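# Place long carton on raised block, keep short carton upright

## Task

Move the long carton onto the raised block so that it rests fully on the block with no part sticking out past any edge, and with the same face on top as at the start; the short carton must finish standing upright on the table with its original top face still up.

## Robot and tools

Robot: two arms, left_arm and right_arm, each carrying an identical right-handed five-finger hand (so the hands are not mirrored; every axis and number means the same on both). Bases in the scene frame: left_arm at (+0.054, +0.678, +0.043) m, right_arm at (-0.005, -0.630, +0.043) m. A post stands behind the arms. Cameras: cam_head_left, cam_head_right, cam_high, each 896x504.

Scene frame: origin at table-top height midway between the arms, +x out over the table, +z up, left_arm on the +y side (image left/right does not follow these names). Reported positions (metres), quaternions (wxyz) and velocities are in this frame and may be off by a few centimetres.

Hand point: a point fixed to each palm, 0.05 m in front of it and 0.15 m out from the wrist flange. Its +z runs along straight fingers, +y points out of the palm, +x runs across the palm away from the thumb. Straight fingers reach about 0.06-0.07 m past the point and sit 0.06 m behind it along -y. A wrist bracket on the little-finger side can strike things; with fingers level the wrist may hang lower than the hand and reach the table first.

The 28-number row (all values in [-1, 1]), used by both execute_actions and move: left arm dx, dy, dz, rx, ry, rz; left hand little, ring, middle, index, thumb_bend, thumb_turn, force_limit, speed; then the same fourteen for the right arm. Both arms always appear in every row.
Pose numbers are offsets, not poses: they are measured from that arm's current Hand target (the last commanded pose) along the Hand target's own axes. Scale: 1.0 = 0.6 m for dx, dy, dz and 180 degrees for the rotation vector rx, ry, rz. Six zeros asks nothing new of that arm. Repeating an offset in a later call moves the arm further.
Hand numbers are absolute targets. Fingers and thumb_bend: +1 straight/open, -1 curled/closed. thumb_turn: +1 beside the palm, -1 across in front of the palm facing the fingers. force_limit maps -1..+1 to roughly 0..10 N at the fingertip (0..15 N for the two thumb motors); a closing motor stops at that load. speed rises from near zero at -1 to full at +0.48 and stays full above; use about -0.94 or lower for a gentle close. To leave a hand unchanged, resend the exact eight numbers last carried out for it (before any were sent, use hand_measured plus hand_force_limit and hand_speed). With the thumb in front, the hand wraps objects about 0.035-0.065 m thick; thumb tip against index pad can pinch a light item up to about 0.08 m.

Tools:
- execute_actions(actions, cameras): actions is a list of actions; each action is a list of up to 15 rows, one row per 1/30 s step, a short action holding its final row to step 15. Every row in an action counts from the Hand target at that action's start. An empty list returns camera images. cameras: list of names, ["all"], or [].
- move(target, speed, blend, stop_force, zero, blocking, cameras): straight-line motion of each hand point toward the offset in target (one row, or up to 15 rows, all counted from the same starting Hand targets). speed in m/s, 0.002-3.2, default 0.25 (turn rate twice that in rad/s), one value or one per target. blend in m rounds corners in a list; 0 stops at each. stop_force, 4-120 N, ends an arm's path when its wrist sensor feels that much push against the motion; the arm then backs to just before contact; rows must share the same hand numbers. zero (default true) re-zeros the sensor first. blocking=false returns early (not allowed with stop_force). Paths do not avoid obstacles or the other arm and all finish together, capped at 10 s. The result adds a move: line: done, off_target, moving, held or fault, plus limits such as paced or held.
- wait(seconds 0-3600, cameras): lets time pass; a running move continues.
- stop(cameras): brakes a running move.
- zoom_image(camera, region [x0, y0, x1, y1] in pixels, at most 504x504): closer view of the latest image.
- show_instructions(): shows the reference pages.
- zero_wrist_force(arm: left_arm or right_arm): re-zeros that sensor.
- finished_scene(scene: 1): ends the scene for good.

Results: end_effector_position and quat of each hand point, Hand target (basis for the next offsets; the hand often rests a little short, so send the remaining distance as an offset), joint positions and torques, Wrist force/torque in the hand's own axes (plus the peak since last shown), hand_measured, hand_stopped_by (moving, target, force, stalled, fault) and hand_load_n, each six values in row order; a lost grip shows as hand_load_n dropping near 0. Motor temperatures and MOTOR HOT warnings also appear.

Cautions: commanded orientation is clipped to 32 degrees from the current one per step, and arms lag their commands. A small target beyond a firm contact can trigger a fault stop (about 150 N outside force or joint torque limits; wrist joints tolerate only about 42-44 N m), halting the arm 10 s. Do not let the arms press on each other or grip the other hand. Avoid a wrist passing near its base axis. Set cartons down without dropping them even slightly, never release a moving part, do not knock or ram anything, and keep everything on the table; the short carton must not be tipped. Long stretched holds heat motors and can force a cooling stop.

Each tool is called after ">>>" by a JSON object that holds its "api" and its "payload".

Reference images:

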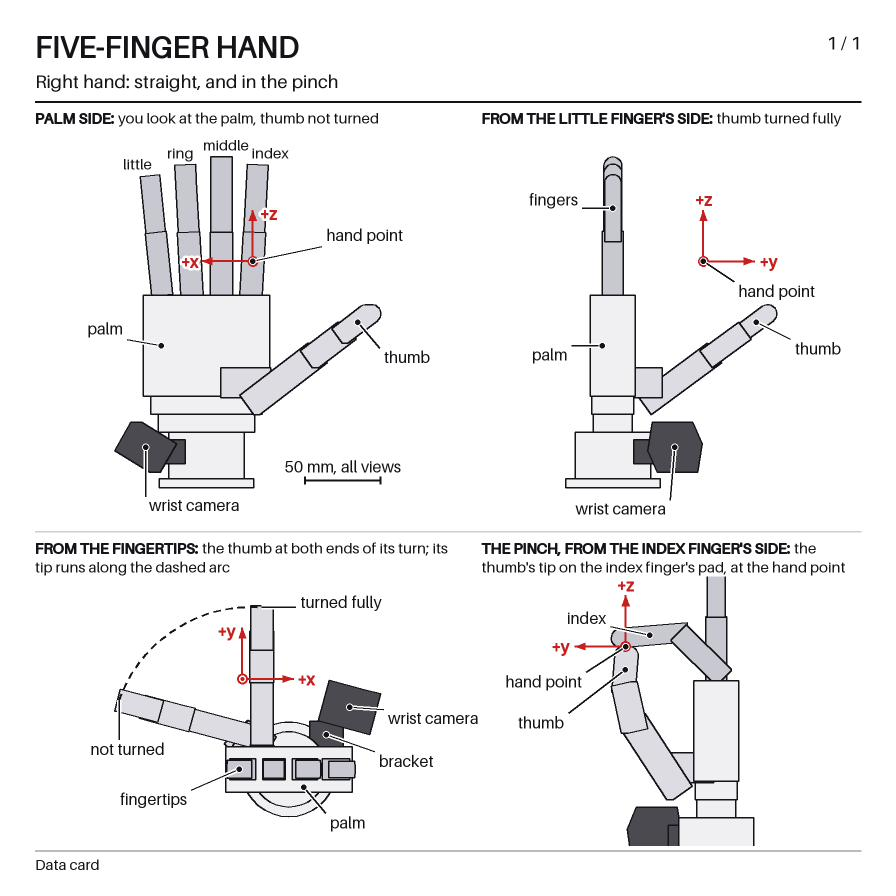

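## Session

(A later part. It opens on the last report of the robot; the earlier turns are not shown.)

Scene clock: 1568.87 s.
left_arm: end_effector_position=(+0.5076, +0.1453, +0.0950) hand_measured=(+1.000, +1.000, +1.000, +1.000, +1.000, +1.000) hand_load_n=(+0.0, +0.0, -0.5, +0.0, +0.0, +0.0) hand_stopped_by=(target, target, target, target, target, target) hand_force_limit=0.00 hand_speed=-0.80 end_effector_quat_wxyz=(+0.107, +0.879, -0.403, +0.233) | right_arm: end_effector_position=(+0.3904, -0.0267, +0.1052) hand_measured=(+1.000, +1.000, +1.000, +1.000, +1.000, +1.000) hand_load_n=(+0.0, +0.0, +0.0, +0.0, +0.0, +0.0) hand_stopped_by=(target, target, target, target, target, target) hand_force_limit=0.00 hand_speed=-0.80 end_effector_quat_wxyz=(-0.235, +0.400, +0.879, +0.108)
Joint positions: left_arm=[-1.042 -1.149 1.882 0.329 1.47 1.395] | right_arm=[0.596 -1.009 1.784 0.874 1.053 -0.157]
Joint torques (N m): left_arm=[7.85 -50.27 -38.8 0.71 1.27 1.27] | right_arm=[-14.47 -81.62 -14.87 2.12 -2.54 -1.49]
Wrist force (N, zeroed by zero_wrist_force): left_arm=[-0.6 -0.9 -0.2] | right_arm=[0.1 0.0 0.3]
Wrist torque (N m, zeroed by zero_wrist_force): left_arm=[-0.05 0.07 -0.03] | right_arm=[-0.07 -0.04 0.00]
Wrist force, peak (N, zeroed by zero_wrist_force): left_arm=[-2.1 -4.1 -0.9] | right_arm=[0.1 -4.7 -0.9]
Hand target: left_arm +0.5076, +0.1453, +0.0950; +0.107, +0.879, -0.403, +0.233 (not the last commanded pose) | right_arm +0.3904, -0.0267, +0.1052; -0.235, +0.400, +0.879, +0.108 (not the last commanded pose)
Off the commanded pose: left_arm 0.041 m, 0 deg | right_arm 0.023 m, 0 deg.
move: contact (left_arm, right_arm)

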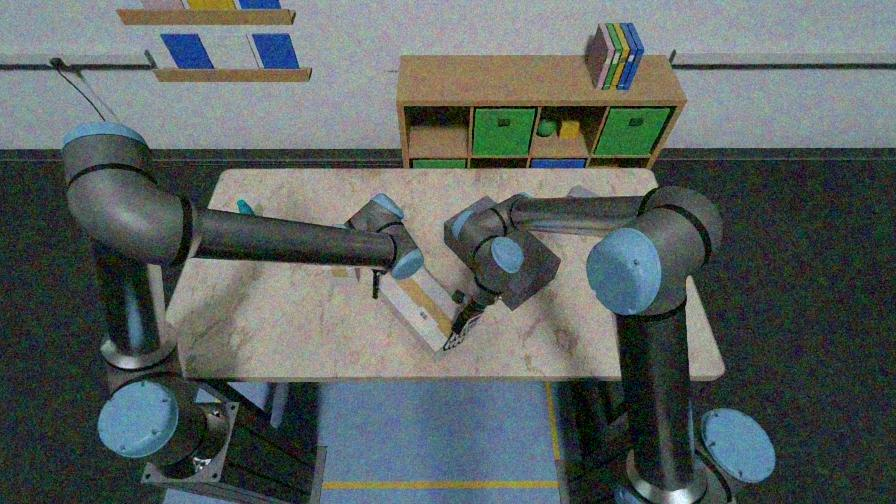

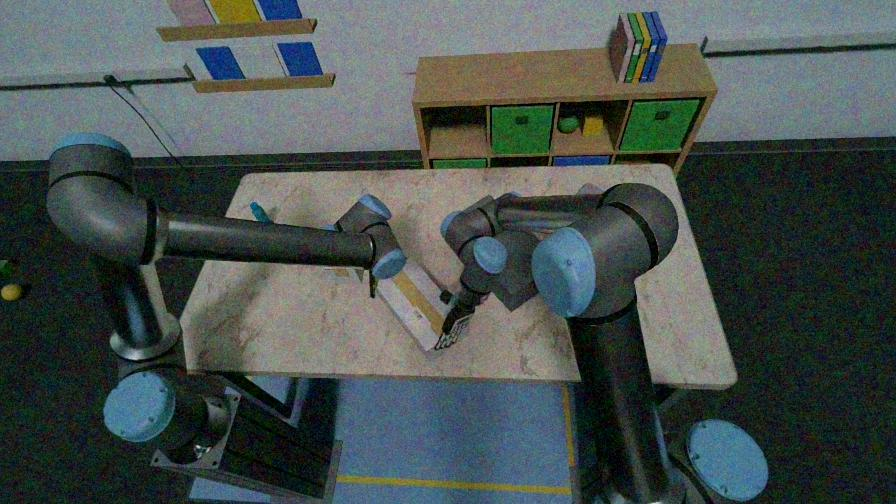

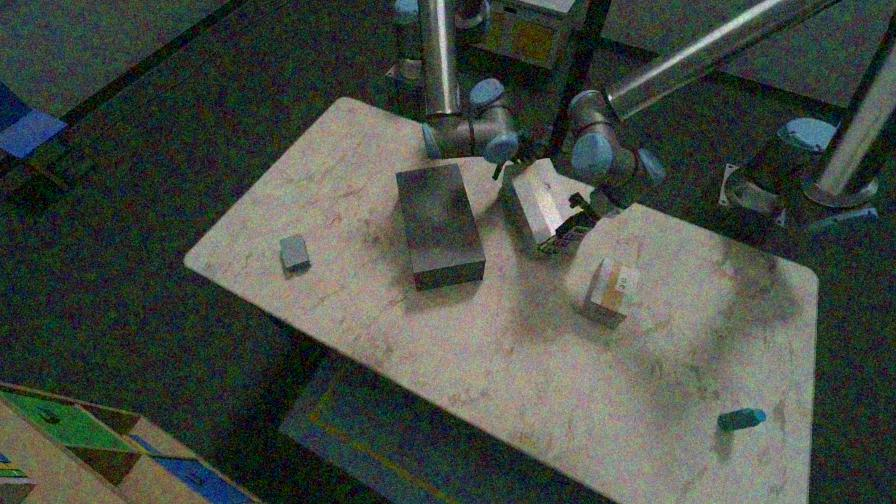

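>>> {"api": "move", "payload": {"target": [0,0.05,0,0,0,0,1,1,1,1,1,1,0,-0.8,0,0.05,0,0,0,0,1,1,1,1,1,1,0,-0.8], "speed": 0.004, "stop_force": 22, "zero": false, "cameras": ["all"]}}

Scene clock: 1582.70 s.
left_arm: end_effector_position=(+0.5067, +0.1444, +0.0950) hand_measured=(+1.000, +1.000, +1.000, +1.000, +1.000, +1.000) hand_load_n=(+0.0, +0.0, +0.0, +0.5, +0.0, +0.0) hand_stopped_by=(target, target, target, target, target, target) hand_force_limit=0.00 hand_speed=-0.80 end_effector_quat_wxyz=(+0.106, +0.879, -0.403, +0.233) | right_arm: end_effector_position=(+0.3917, -0.0256, +0.1051) hand_measured=(+1.000, +1.000, +1.000, +1.000, +1.000, +1.000) hand_load_n=(+0.0, +0.0, +0.0, +0.5, +0.0, +0.0) hand_stopped_by=(target, target, target, target, target, target) hand_force_limit=0.00 hand_speed=-0.80 end_effector_quat_wxyz=(-0.235, +0.400, +0.879, +0.107)
Joint positions: left_arm=[-1.044 -1.149 1.882 0.329 1.469 1.392] | right_arm=[0.596 -1.006 1.779 0.875 1.053 -0.157]
Joint torques (N m): left_arm=[-0.79 -57.31 -39.41 -1.01 7.33 1.49] | right_arm=[-12.88 -87.46 -26.66 -0.87 -1.64 -2.05]
Wrist force (N, zeroed by zero_wrist_force): left_arm=[-0.2 -17.9 -1.9] | right_arm=[-5.9 -17.3 3.6]
Wrist torque (N m, zeroed by zero_wrist_force): left_arm=[0.21 0.07 -0.03] | right_arm=[-0.11 -0.11 -0.36]
Wrist force, peak (N, zeroed by zero_wrist_force): left_arm=[-1.9 -23.3 -1.8] | right_arm=[-6.0 -22.5 1.3]
Hand target: left_arm +0.5067, +0.1444, +0.0950; +0.106, +0.879, -0.403, +0.233 (not the last commanded pose) | right_arm +0.3918, -0.0256, +0.1051; -0.235, +0.401, +0.879, +0.108 (not the last commanded pose)
Off the commanded pose: left_arm 0.029 m, 0 deg | right_arm 0.028 m, 0 deg.
move: contact (left_arm, right_arm)

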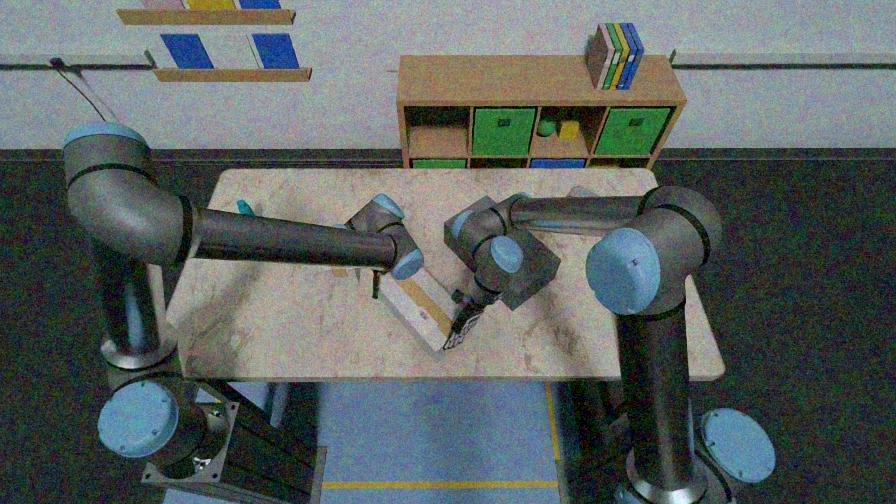

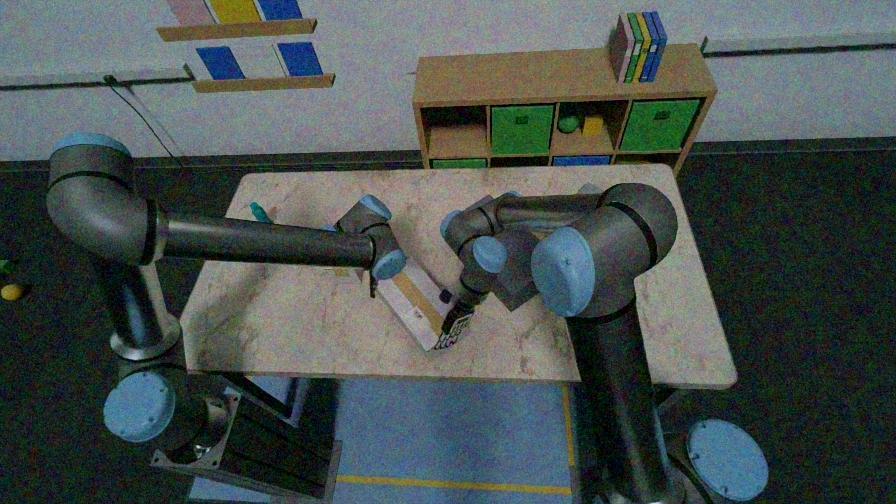

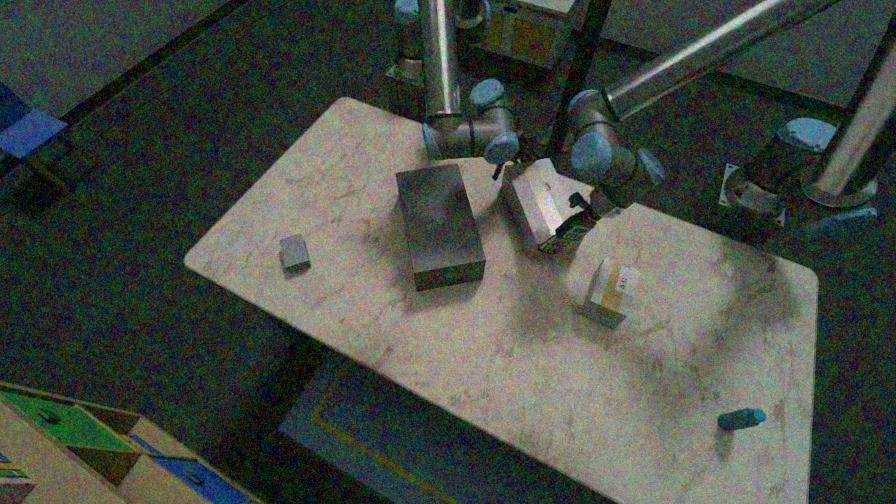

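>>> {"api": "move", "payload": {"target": [0.00667,0,-0.01155,0,0,0,1,1,1,1,1,1,0,-0.8,0.00667,0,-0.01155,0,0,0,1,1,1,1,1,1,0,-0.8], "speed": 0.01, "cameras": ["all"]}}

>>> {"api": "zoom_image", "payload": {"camera": "cam_head_left", "region": [350, 220, 530, 380]}}

>>> {"api": "zoom_image", "payload": {"camera": "cam_high", "region": [440, 90, 640, 270]}}

Scene clock: 1596.17 s.
left_arm: end_effector_position=(+0.5067, +0.1444, +0.1028) hand_measured=(+1.000, +1.000, +1.000, +1.000, +1.000, +1.000) hand_load_n=(+0.0, +0.0, +0.0, +0.5, +0.0, +0.0) hand_stopped_by=(target, target, target, target, target, target) hand_force_limit=0.00 hand_speed=-0.80 end_effector_quat_wxyz=(+0.106, +0.879, -0.403, +0.233) | right_arm: end_effector_position=(+0.3918, -0.0256, +0.1129) hand_measured=(+1.000, +1.000, +1.000, +1.000, +1.000, +1.000) hand_load_n=(+0.0, +0.0, +0.5, +1.0, +0.0, +0.0) hand_stopped_by=(target, target, target, target, target, target) hand_force_limit=0.00 hand_speed=-0.80 end_effector_quat_wxyz=(-0.235, +0.401, +0.879, +0.108)
Joint positions: left_arm=[-1.044 -1.158 1.878 0.342 1.469 1.392] | right_arm=[0.596 -1.015 1.777 0.887 1.053 -0.157]
Joint torques (N m): left_arm=[-13.23 -78.4 -48.93 1.75 4.08 1.26] | right_arm=[-12.55 -87.29 -52.74 1.66 -1.49 -1.46]
Wrist force (N, zeroed by zero_wrist_force): left_arm=[-6.4 -23.3 4.2] | right_arm=[-6.3 -24.1 4.9]
Wrist torque (N m, zeroed by zero_wrist_force): left_arm=[-0.08 0.13 -0.38] | right_arm=[-0.13 -0.19 -0.41]
Wrist force, peak (N, zeroed by zero_wrist_force): left_arm=[-6.5 -23.5 4.3] | right_arm=[-6.3 -24.2 5.3]
Hand target: left_arm +0.5067, +0.1444, +0.1030; +0.106, +0.879, -0.403, +0.233 | right_arm +0.3918, -0.0256, +0.1131; -0.235, +0.401, +0.879, +0.108
Off the commanded pose: left_arm 0.000 m, 0 deg | right_arm 0.000 m, 0 deg.
move: done

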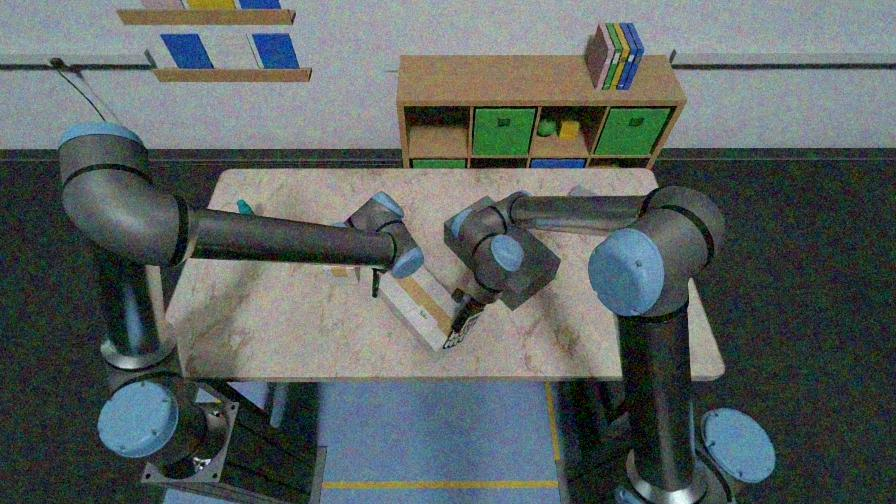

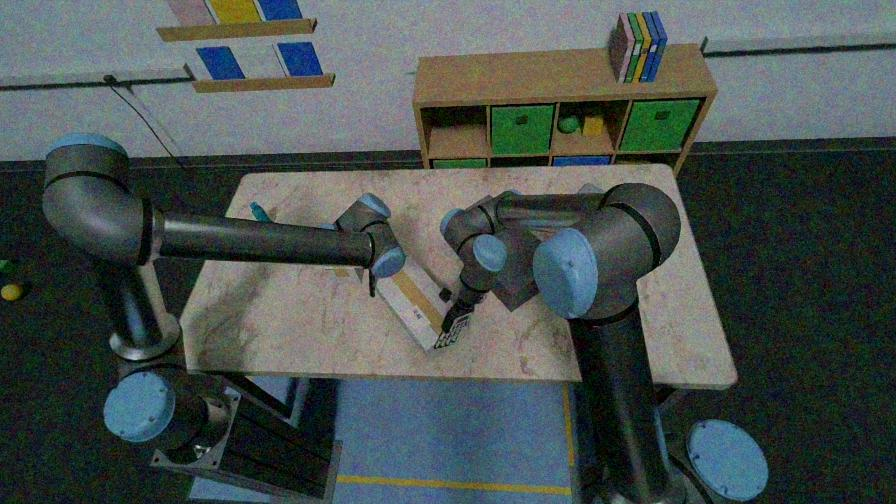

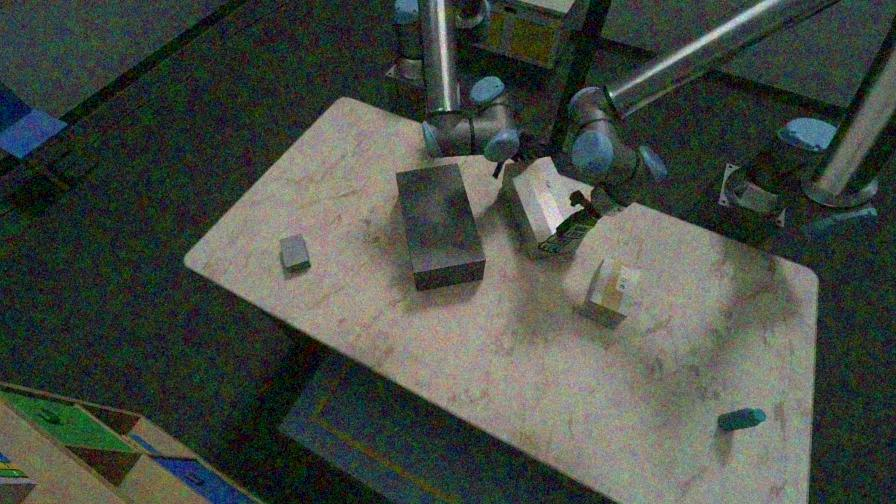

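Scaled by 2.800 from the camera's image (finer frame: 1280x720).

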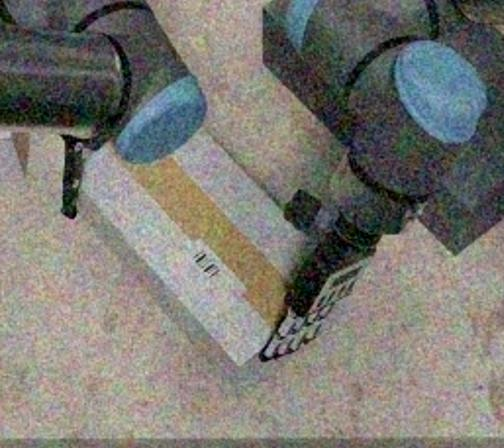

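Scaled by 2.520 from the camera's image (finer frame: 1280x720).

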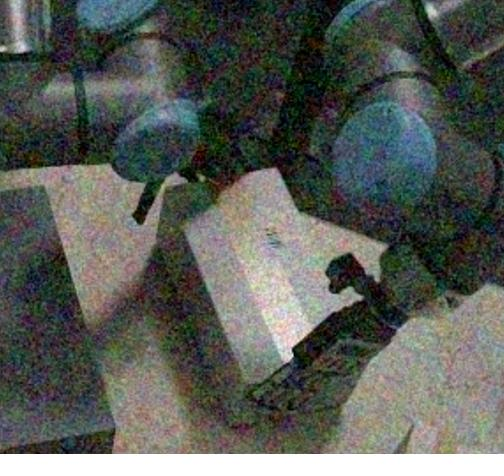

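>>> {"api": "move", "payload": {"target": [[0,0.001,0,0,0,0,1,1,1,1,1,1,0,-0.8,0,0.001,0,0,0,0,1,1,1,1,1,1,0,-0.8],[0.025,0.001,-0.0433,0,0,0,1,1,1,1,1,1,0,-0.8,0.025,0.001,-0.0433,0,0,0,1,1,1,1,1,1,0,-0.8]], "speed": 0.02, "cameras": ["all"]}}

>>> {"api": "zoom_image", "payload": {"camera": "cam_head_left", "region": [350, 220, 530, 380]}}

>>> {"api": "zoom_image", "payload": {"camera": "cam_high", "region": [440, 90, 640, 270]}}

Scene clock: 1617.10 s.
left_arm: end_effector_position=(+0.5063, +0.1438, +0.1328) hand_measured=(+1.000, +1.000, +1.000, +1.000, +1.000, +1.000) hand_load_n=(+0.0, +0.0, +0.0, +0.0, +0.0, +0.0) hand_stopped_by=(target, target, target, target, target, target) hand_force_limit=0.00 hand_speed=-0.80 end_effector_quat_wxyz=(+0.106, +0.879, -0.403, +0.233) | right_arm: end_effector_position=(+0.3922, -0.0252, +0.1430) hand_measured=(+1.000, +1.000, +1.000, +1.000, +1.000, +1.000) hand_load_n=(+0.0, +0.0, +0.5, +0.5, +0.0, +0.0) hand_stopped_by=(target, target, target, target, target, target) hand_force_limit=0.00 hand_speed=-0.80 end_effector_quat_wxyz=(-0.235, +0.401, +0.879, +0.108)
Joint positions: left_arm=[-1.045 -1.191 1.86 0.393 1.469 1.392] | right_arm=[0.596 -1.048 1.763 0.934 1.053 -0.157]
Joint torques (N m): left_arm=[-27.24 -73.9 -48.91 1.99 3.64 -2.23] | right_arm=[11.94 -85.17 -54.09 2.46 -4.49 1.47]
Wrist force (N, zeroed by zero_wrist_force): left_arm=[-6.5 -23.9 4.2] | right_arm=[-6.3 -24.3 5.0]
Wrist torque (N m, zeroed by zero_wrist_force): left_arm=[-0.18 0.17 -0.36] | right_arm=[-0.13 -0.22 -0.40]
Wrist force, peak (N, zeroed by zero_wrist_force): left_arm=[-6.8 -24.1 4.2] | right_arm=[-6.4 -24.7 4.9]
Hand target: left_arm +0.5063, +0.1438, +0.1330; +0.106, +0.879, -0.403, +0.233 | right_arm +0.3922, -0.0252, +0.1431; -0.235, +0.401, +0.879, +0.108
Off the commanded pose: left_arm 0.000 m, 0 deg | right_arm 0.000 m, 0 deg.
move: done

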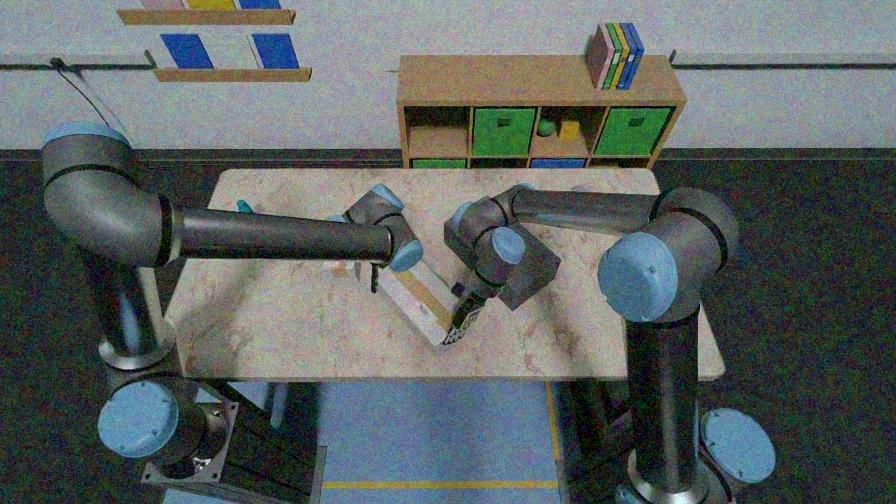

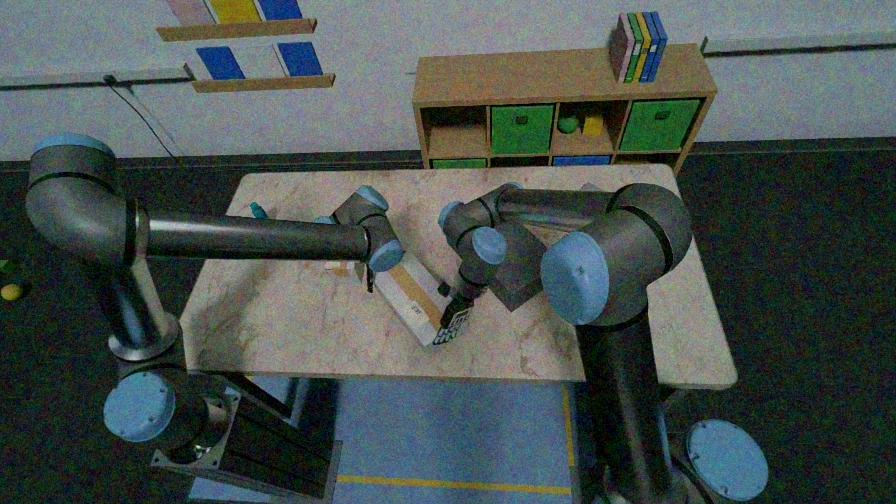

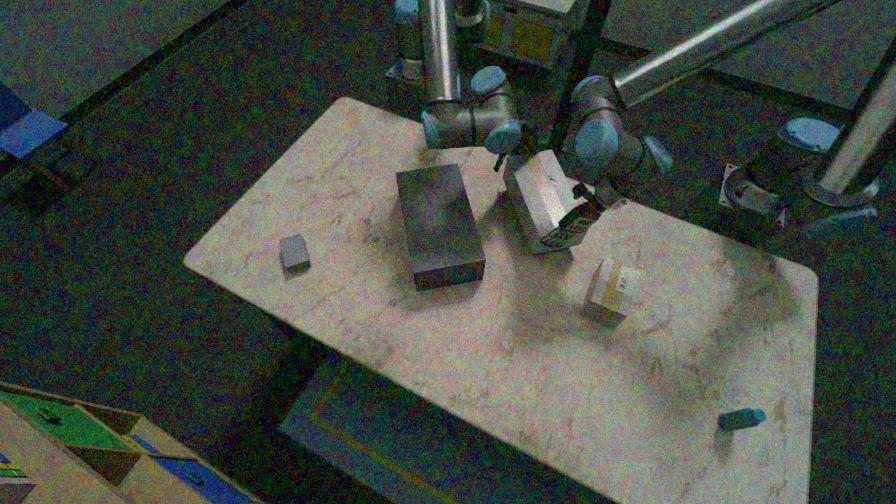

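Scaled by 2.800 from the camera's image (finer frame: 1280x720).

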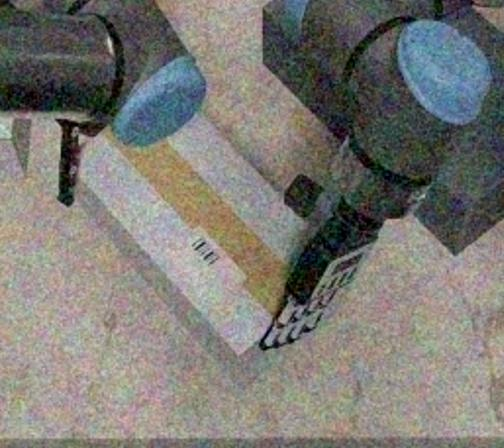

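Scaled by 2.520 from the camera's image (finer frame: 1280x720).

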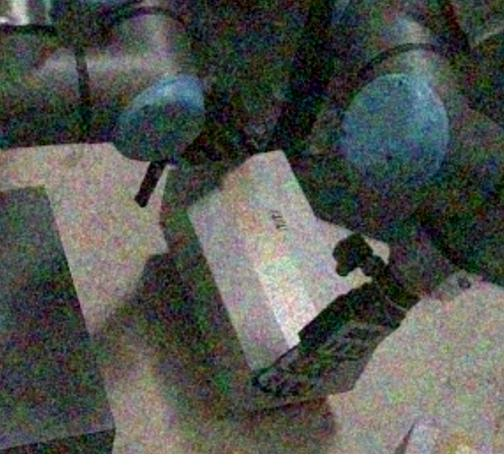

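>>> {"api": "move", "payload": {"target": [0.1083,0,-0.1876,0,0,0,1,1,1,1,1,1,0,-0.8,0.1083,0,-0.1876,0,0,0,1,1,1,1,1,1,0,-0.8], "speed": 0.06, "cameras": ["all"]}}

>>> {"api": "zoom_image", "payload": {"camera": "cam_head_left", "region": [350, 180, 590, 360]}}

>>> {"api": "zoom_image", "payload": {"camera": "cam_high", "region": [380, 90, 640, 310]}}

Scene clock: 1680.50 s.
left_arm: end_effector_position=(+0.5067, +0.1433, +0.2627) hand_measured=(+1.000, +1.000, +1.000, +1.000, +1.000, +1.000) hand_load_n=(+0.0, +0.0, +0.0, +0.5, +0.0, +0.0) hand_stopped_by=(target, target, target, target, target, target) hand_force_limit=0.00 hand_speed=-0.80 end_effector_quat_wxyz=(+0.106, +0.879, -0.403, +0.233) | right_arm: end_effector_position=(+0.3921, -0.0252, +0.2729) hand_measured=(+1.000, +1.000, +1.000, +1.000, +1.000, +1.000) hand_load_n=(+0.0, +0.5, +0.5, +1.0, +0.0, +0.0) hand_stopped_by=(target, target, target, target, target, target) hand_force_limit=0.00 hand_speed=-0.80 end_effector_quat_wxyz=(-0.235, +0.401, +0.879, +0.108)
Joint positions: left_arm=[-1.045 -1.305 1.752 0.615 1.469 1.392] | right_arm=[0.596 -1.172 1.68 1.14 1.052 -0.157]
Joint torques (N m): left_arm=[-9.9 -71.05 -54.6 1.71 8.96 0.26] | right_arm=[-1.2 -79.97 -58.47 1.11 -3.99 -2.34]
Wrist force (N, zeroed by zero_wrist_force): left_arm=[-7.2 -27.7 4.0] | right_arm=[-6.9 -28.1 4.1]
Wrist torque (N m, zeroed by zero_wrist_force): left_arm=[-0.15 0.25 -0.35] | right_arm=[-0.03 -0.20 -0.40]
Wrist force, peak (N, zeroed by zero_wrist_force): left_arm=[-7.3 -28.0 4.0] | right_arm=[-6.9 -28.1 4.1]
Hand target: left_arm +0.5067, +0.1433, +0.2629; +0.106, +0.879, -0.403, +0.233 | right_arm +0.3922, -0.0252, +0.2731; -0.235, +0.401, +0.879, +0.108
Off the commanded pose: left_arm 0.000 m, 0 deg | right_arm 0.000 m, 0 deg.
move: done

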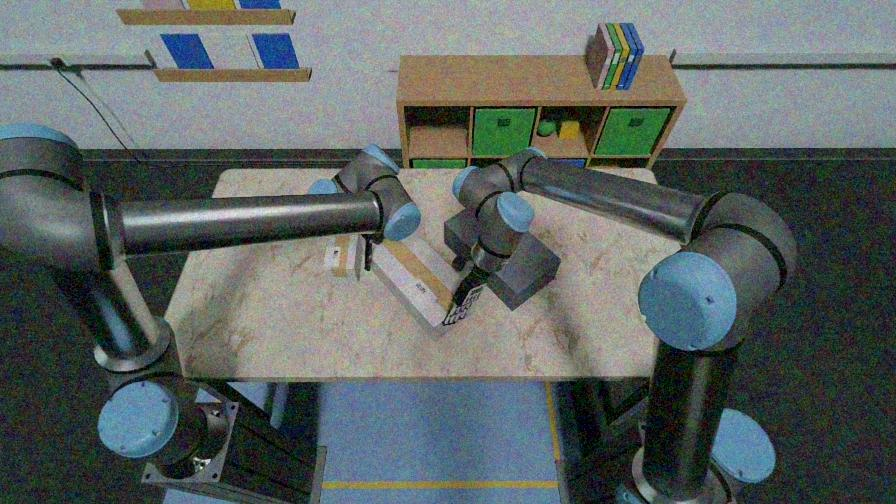

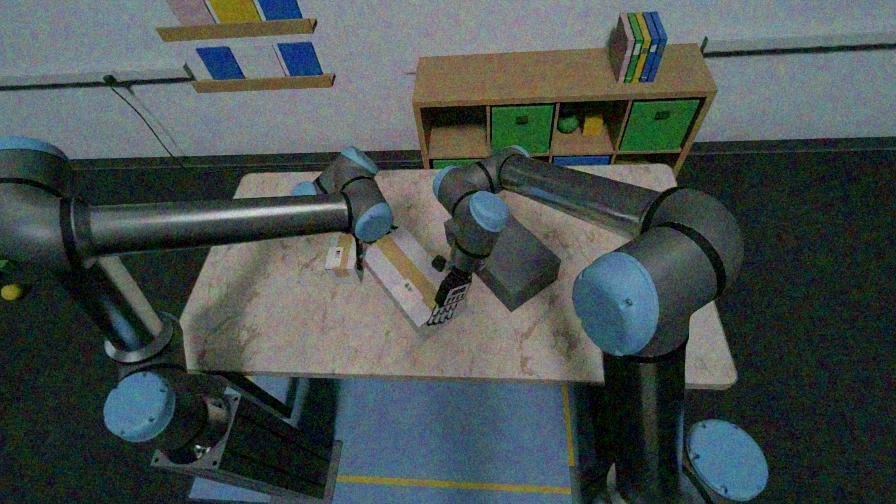

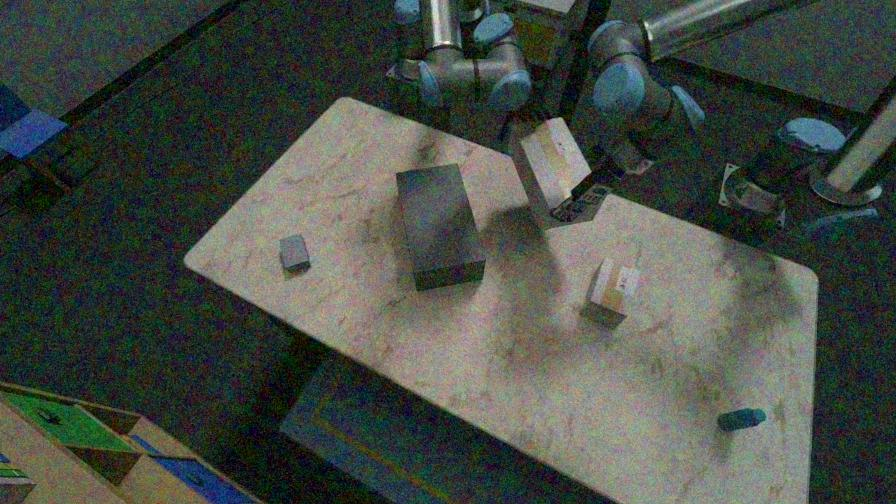

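Scaled by 2.100 from the camera's image (finer frame: 1280x720).

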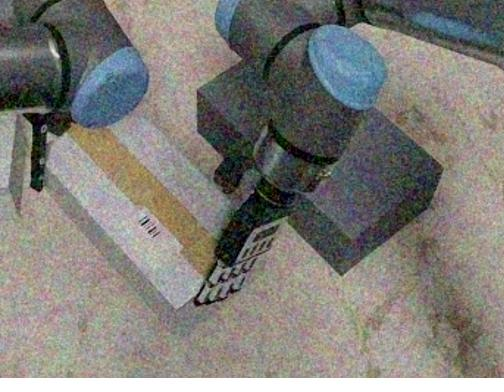

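Scaled by 1.938 from the camera's image (finer frame: 1280x720).

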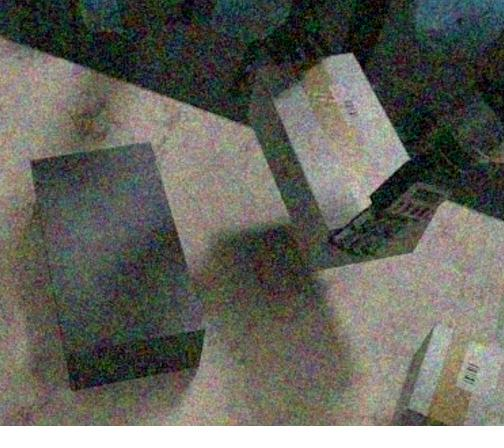

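>>> {"api": "move", "payload": {"target": [0.2165,0,0.125,0,0,0,1,1,1,1,1,1,0,-0.8,-0.2165,0,-0.125,0,0,0,1,1,1,1,1,1,0,-0.8], "speed": 0.06, "cameras": ["all"]}}

>>> {"api": "zoom_image", "payload": {"camera": "cam_head_left", "region": [350, 180, 590, 360]}}

>>> {"api": "zoom_image", "payload": {"camera": "cam_high", "region": [380, 90, 640, 310]}}

Scene clock: 1691.30 s.
left_arm: end_effector_position=(+0.6045, +0.0297, +0.2622) hand_measured=(+1.000, +1.000, +1.000, +1.000, +1.000, +1.000) hand_load_n=(+0.0, +0.0, +0.0, +0.5, +0.5, +0.0) hand_stopped_by=(target, target, target, target, target, target) hand_force_limit=0.00 hand_speed=-0.80 end_effector_quat_wxyz=(+0.106, +0.879, -0.403, +0.233) | right_arm: end_effector_position=(+0.4905, -0.1383, +0.2731) hand_measured=(+1.000, +1.000, +1.000, +1.000, +1.000, +1.000) hand_load_n=(+0.5, +0.0, +0.5, +1.0, +0.0, +0.0) hand_stopped_by=(target, target, target, target, target, target) hand_force_limit=0.00 hand_speed=-0.80 end_effector_quat_wxyz=(-0.235, +0.401, +0.879, +0.108)
Joint positions: left_arm=[-1.002 -1.072 1.418 0.713 1.489 1.429] | right_arm=[0.361 -1.167 1.704 1.241 1.086 -0.423]
Joint torques (N m): left_arm=[-15.23 -65.76 -57.08 1.5 12.31 1.15] | right_arm=[-13.11 -44.39 -58.65 2.14 -3.97 -2.59]
Wrist force (N, zeroed by zero_wrist_force): left_arm=[-7.6 -31.5 3.5] | right_arm=[-7.8 -31.4 4.4]
Wrist torque (N m, zeroed by zero_wrist_force): left_arm=[-0.03 0.11 -0.67] | right_arm=[0.15 -0.14 -0.19]
Wrist force, peak (N, zeroed by zero_wrist_force): left_arm=[-7.6 -31.5 3.5] | right_arm=[-7.9 -31.7 4.4]
Hand target: left_arm +0.6046, +0.0296, +0.2622; +0.106, +0.879, -0.403, +0.233 | right_arm +0.4906, -0.1384, +0.2731; -0.235, +0.401, +0.879, +0.108
Off the commanded pose: left_arm 0.000 m, 0 deg | right_arm 0.000 m, 0 deg.
move: done

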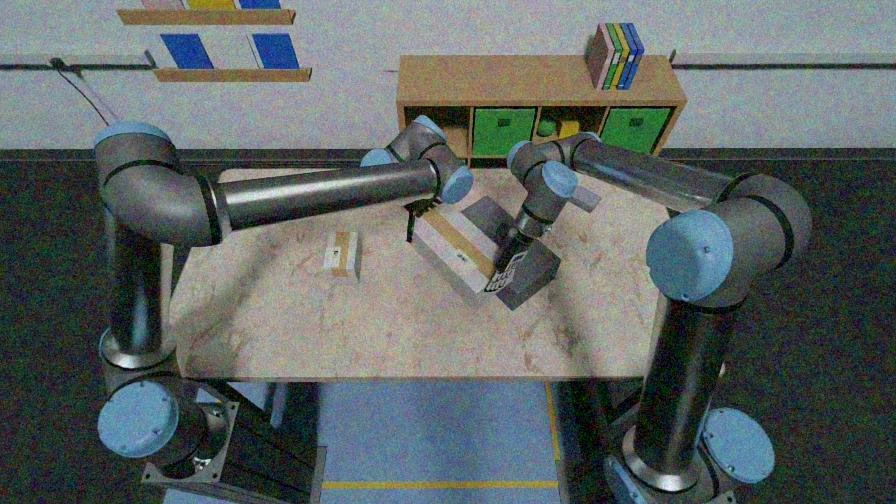

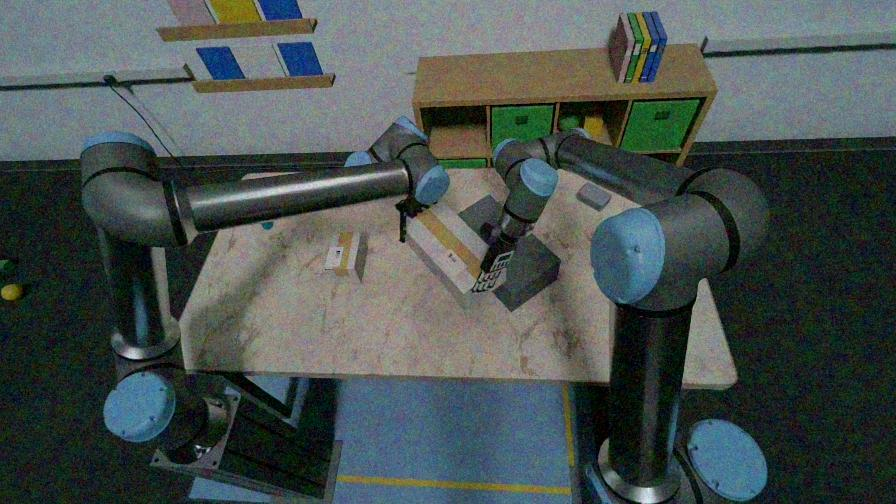

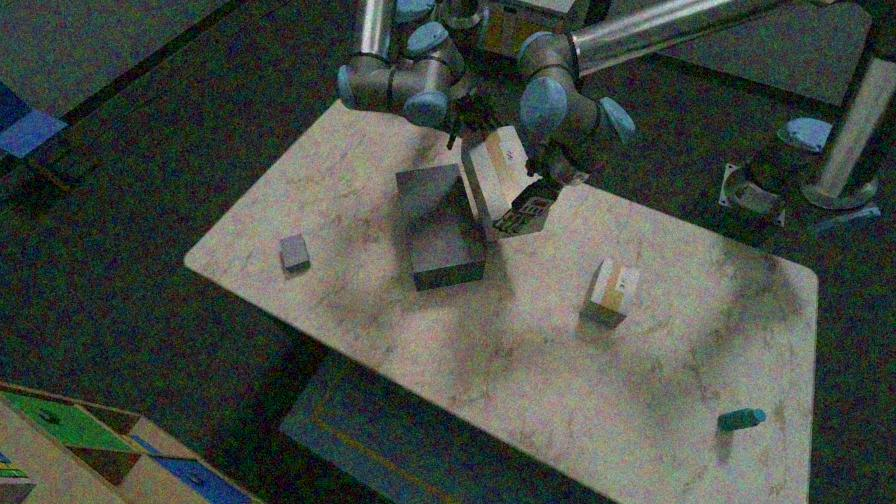

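Scaled by 2.100 from the camera's image (finer frame: 1280x720).

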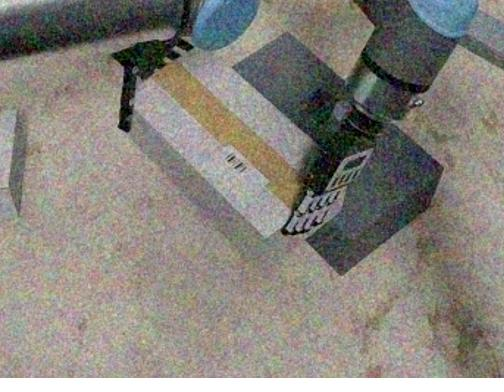

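Scaled by 1.938 from the camera's image (finer frame: 1280x720).

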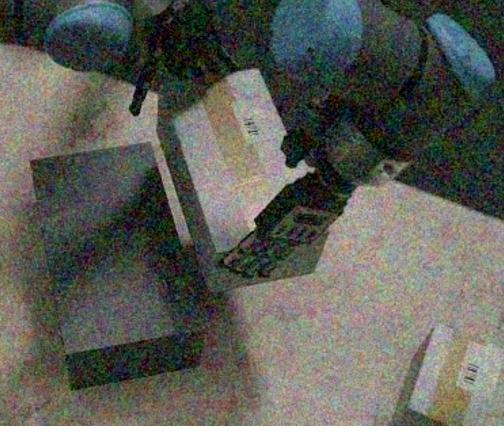

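>>> {"api": "move", "payload": {"target": [0.1443,-0.0005,0.0833,0,0,0,1,1,1,1,1,1,0,-0.8,-0.1443,0,-0.0833,0,0,0,1,1,1,1,1,1,0,-0.8], "speed": 0.06, "cameras": ["all"]}}

>>> {"api": "zoom_image", "payload": {"camera": "cam_head_left", "region": [400, 160, 600, 320]}}

>>> {"api": "zoom_image", "payload": {"camera": "cam_head_right", "region": [400, 160, 600, 320]}}

>>> {"api": "zoom_image", "payload": {"camera": "cam_high", "region": [340, 90, 580, 310]}}

Scene clock: 1707.17 s.
left_arm: end_effector_position=(+0.6700, -0.0458, +0.2616) hand_measured=(+1.000, +1.000, +1.000, +1.000, +1.000, +1.000) hand_load_n=(+0.0, +0.0, +0.0, +0.5, +0.0, +0.0) hand_stopped_by=(target, target, target, target, target, target) hand_force_limit=0.00 hand_speed=-0.80 end_effector_quat_wxyz=(+0.106, +0.879, -0.403, +0.233) | right_arm: end_effector_position=(+0.5561, -0.2138, +0.2731) hand_measured=(+1.000, +1.000, +1.000, +1.000, +1.000, +1.000) hand_load_n=(+0.0, +0.0, +0.5, +1.0, +0.0, +0.0) hand_stopped_by=(target, target, target, target, target, target) hand_force_limit=0.00 hand_speed=-0.80 end_effector_quat_wxyz=(-0.235, +0.401, +0.879, +0.108)
Joint positions: left_arm=[-0.982 -0.905 1.149 0.813 1.499 1.446] | right_arm=[0.216 -1.138 1.677 1.31 1.121 -0.581]
Joint torques (N m): left_arm=[-21.54 -79.29 -55.87 1.41 13.48 1.19] | right_arm=[-9.02 -47.3 -58.48 1.86 -5.21 -2.95]
Wrist force (N, zeroed by zero_wrist_force): left_arm=[-7.6 -34.2 3.6] | right_arm=[-7.4 -34.2 4.0]
Wrist torque (N m, zeroed by zero_wrist_force): left_arm=[0.01 0.08 -0.69] | right_arm=[0.22 -0.20 -0.20]
Wrist force, peak (N, zeroed by zero_wrist_force): left_arm=[-7.8 -34.5 3.6] | right_arm=[-7.9 -34.6 4.0]
Hand target: left_arm +0.6701, -0.0459, +0.2616; +0.106, +0.879, -0.403, +0.233 | right_arm +0.5562, -0.2139, +0.2731; -0.235, +0.401, +0.879, +0.108
Off the commanded pose: left_arm 0.000 m, 0 deg | right_arm 0.000 m, 0 deg.
move: done

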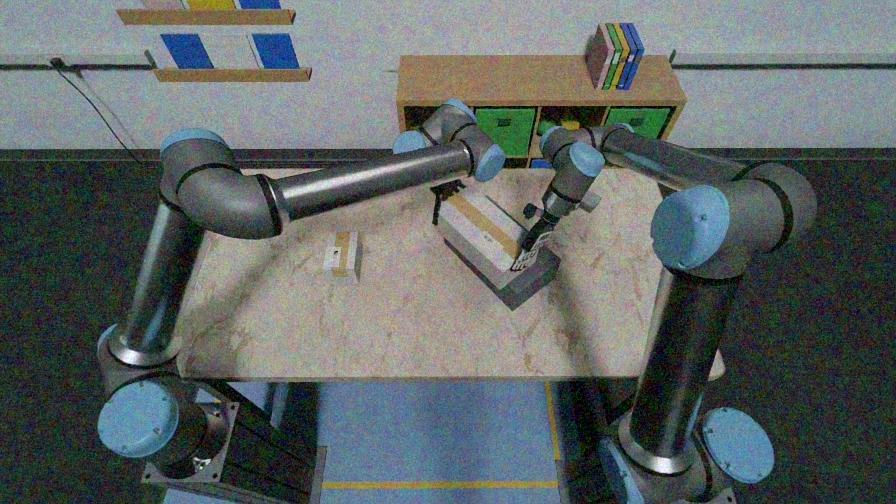

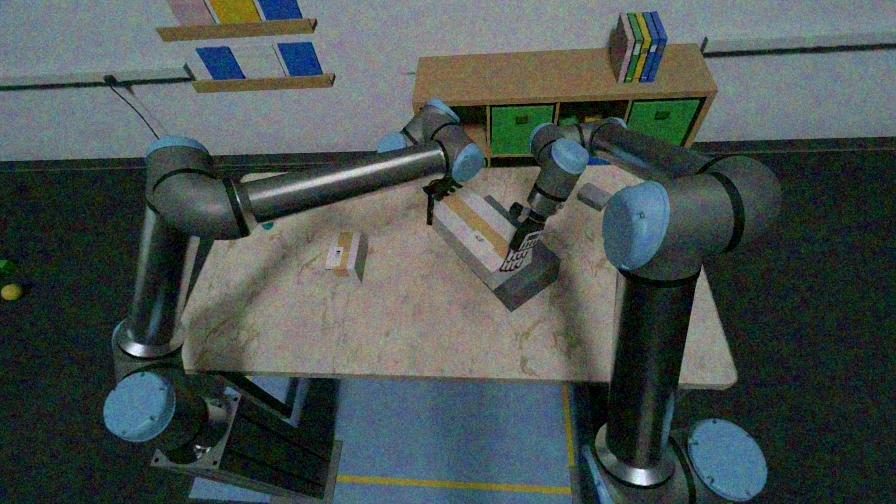

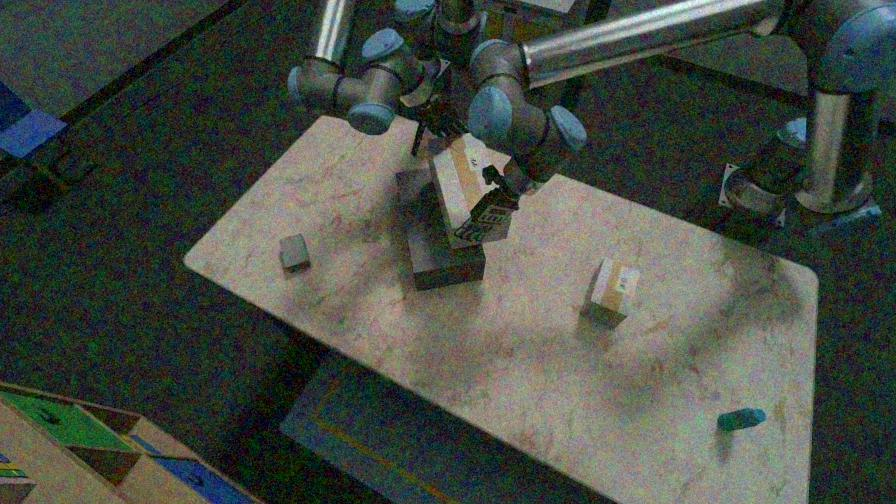

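Scaled by 2.520 from the camera's image (finer frame: 1280x720).

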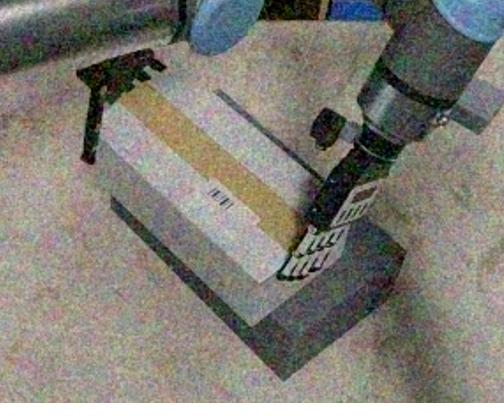

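Scaled by 2.520 from the camera's image (finer frame: 1280x720).

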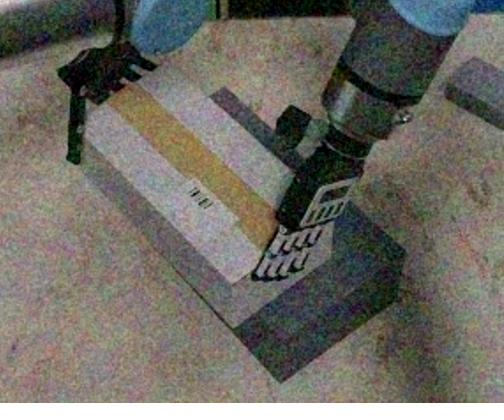

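Scaled by 2.100 from the camera's image (finer frame: 1280x720).

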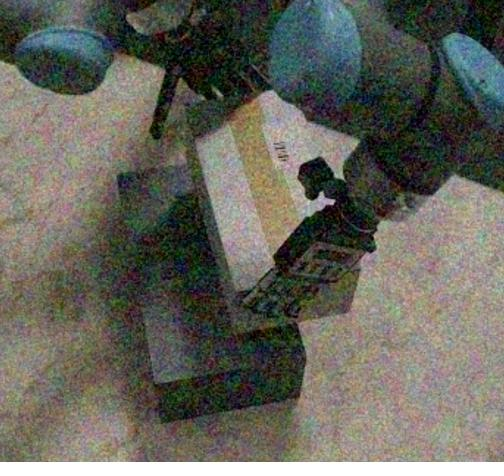

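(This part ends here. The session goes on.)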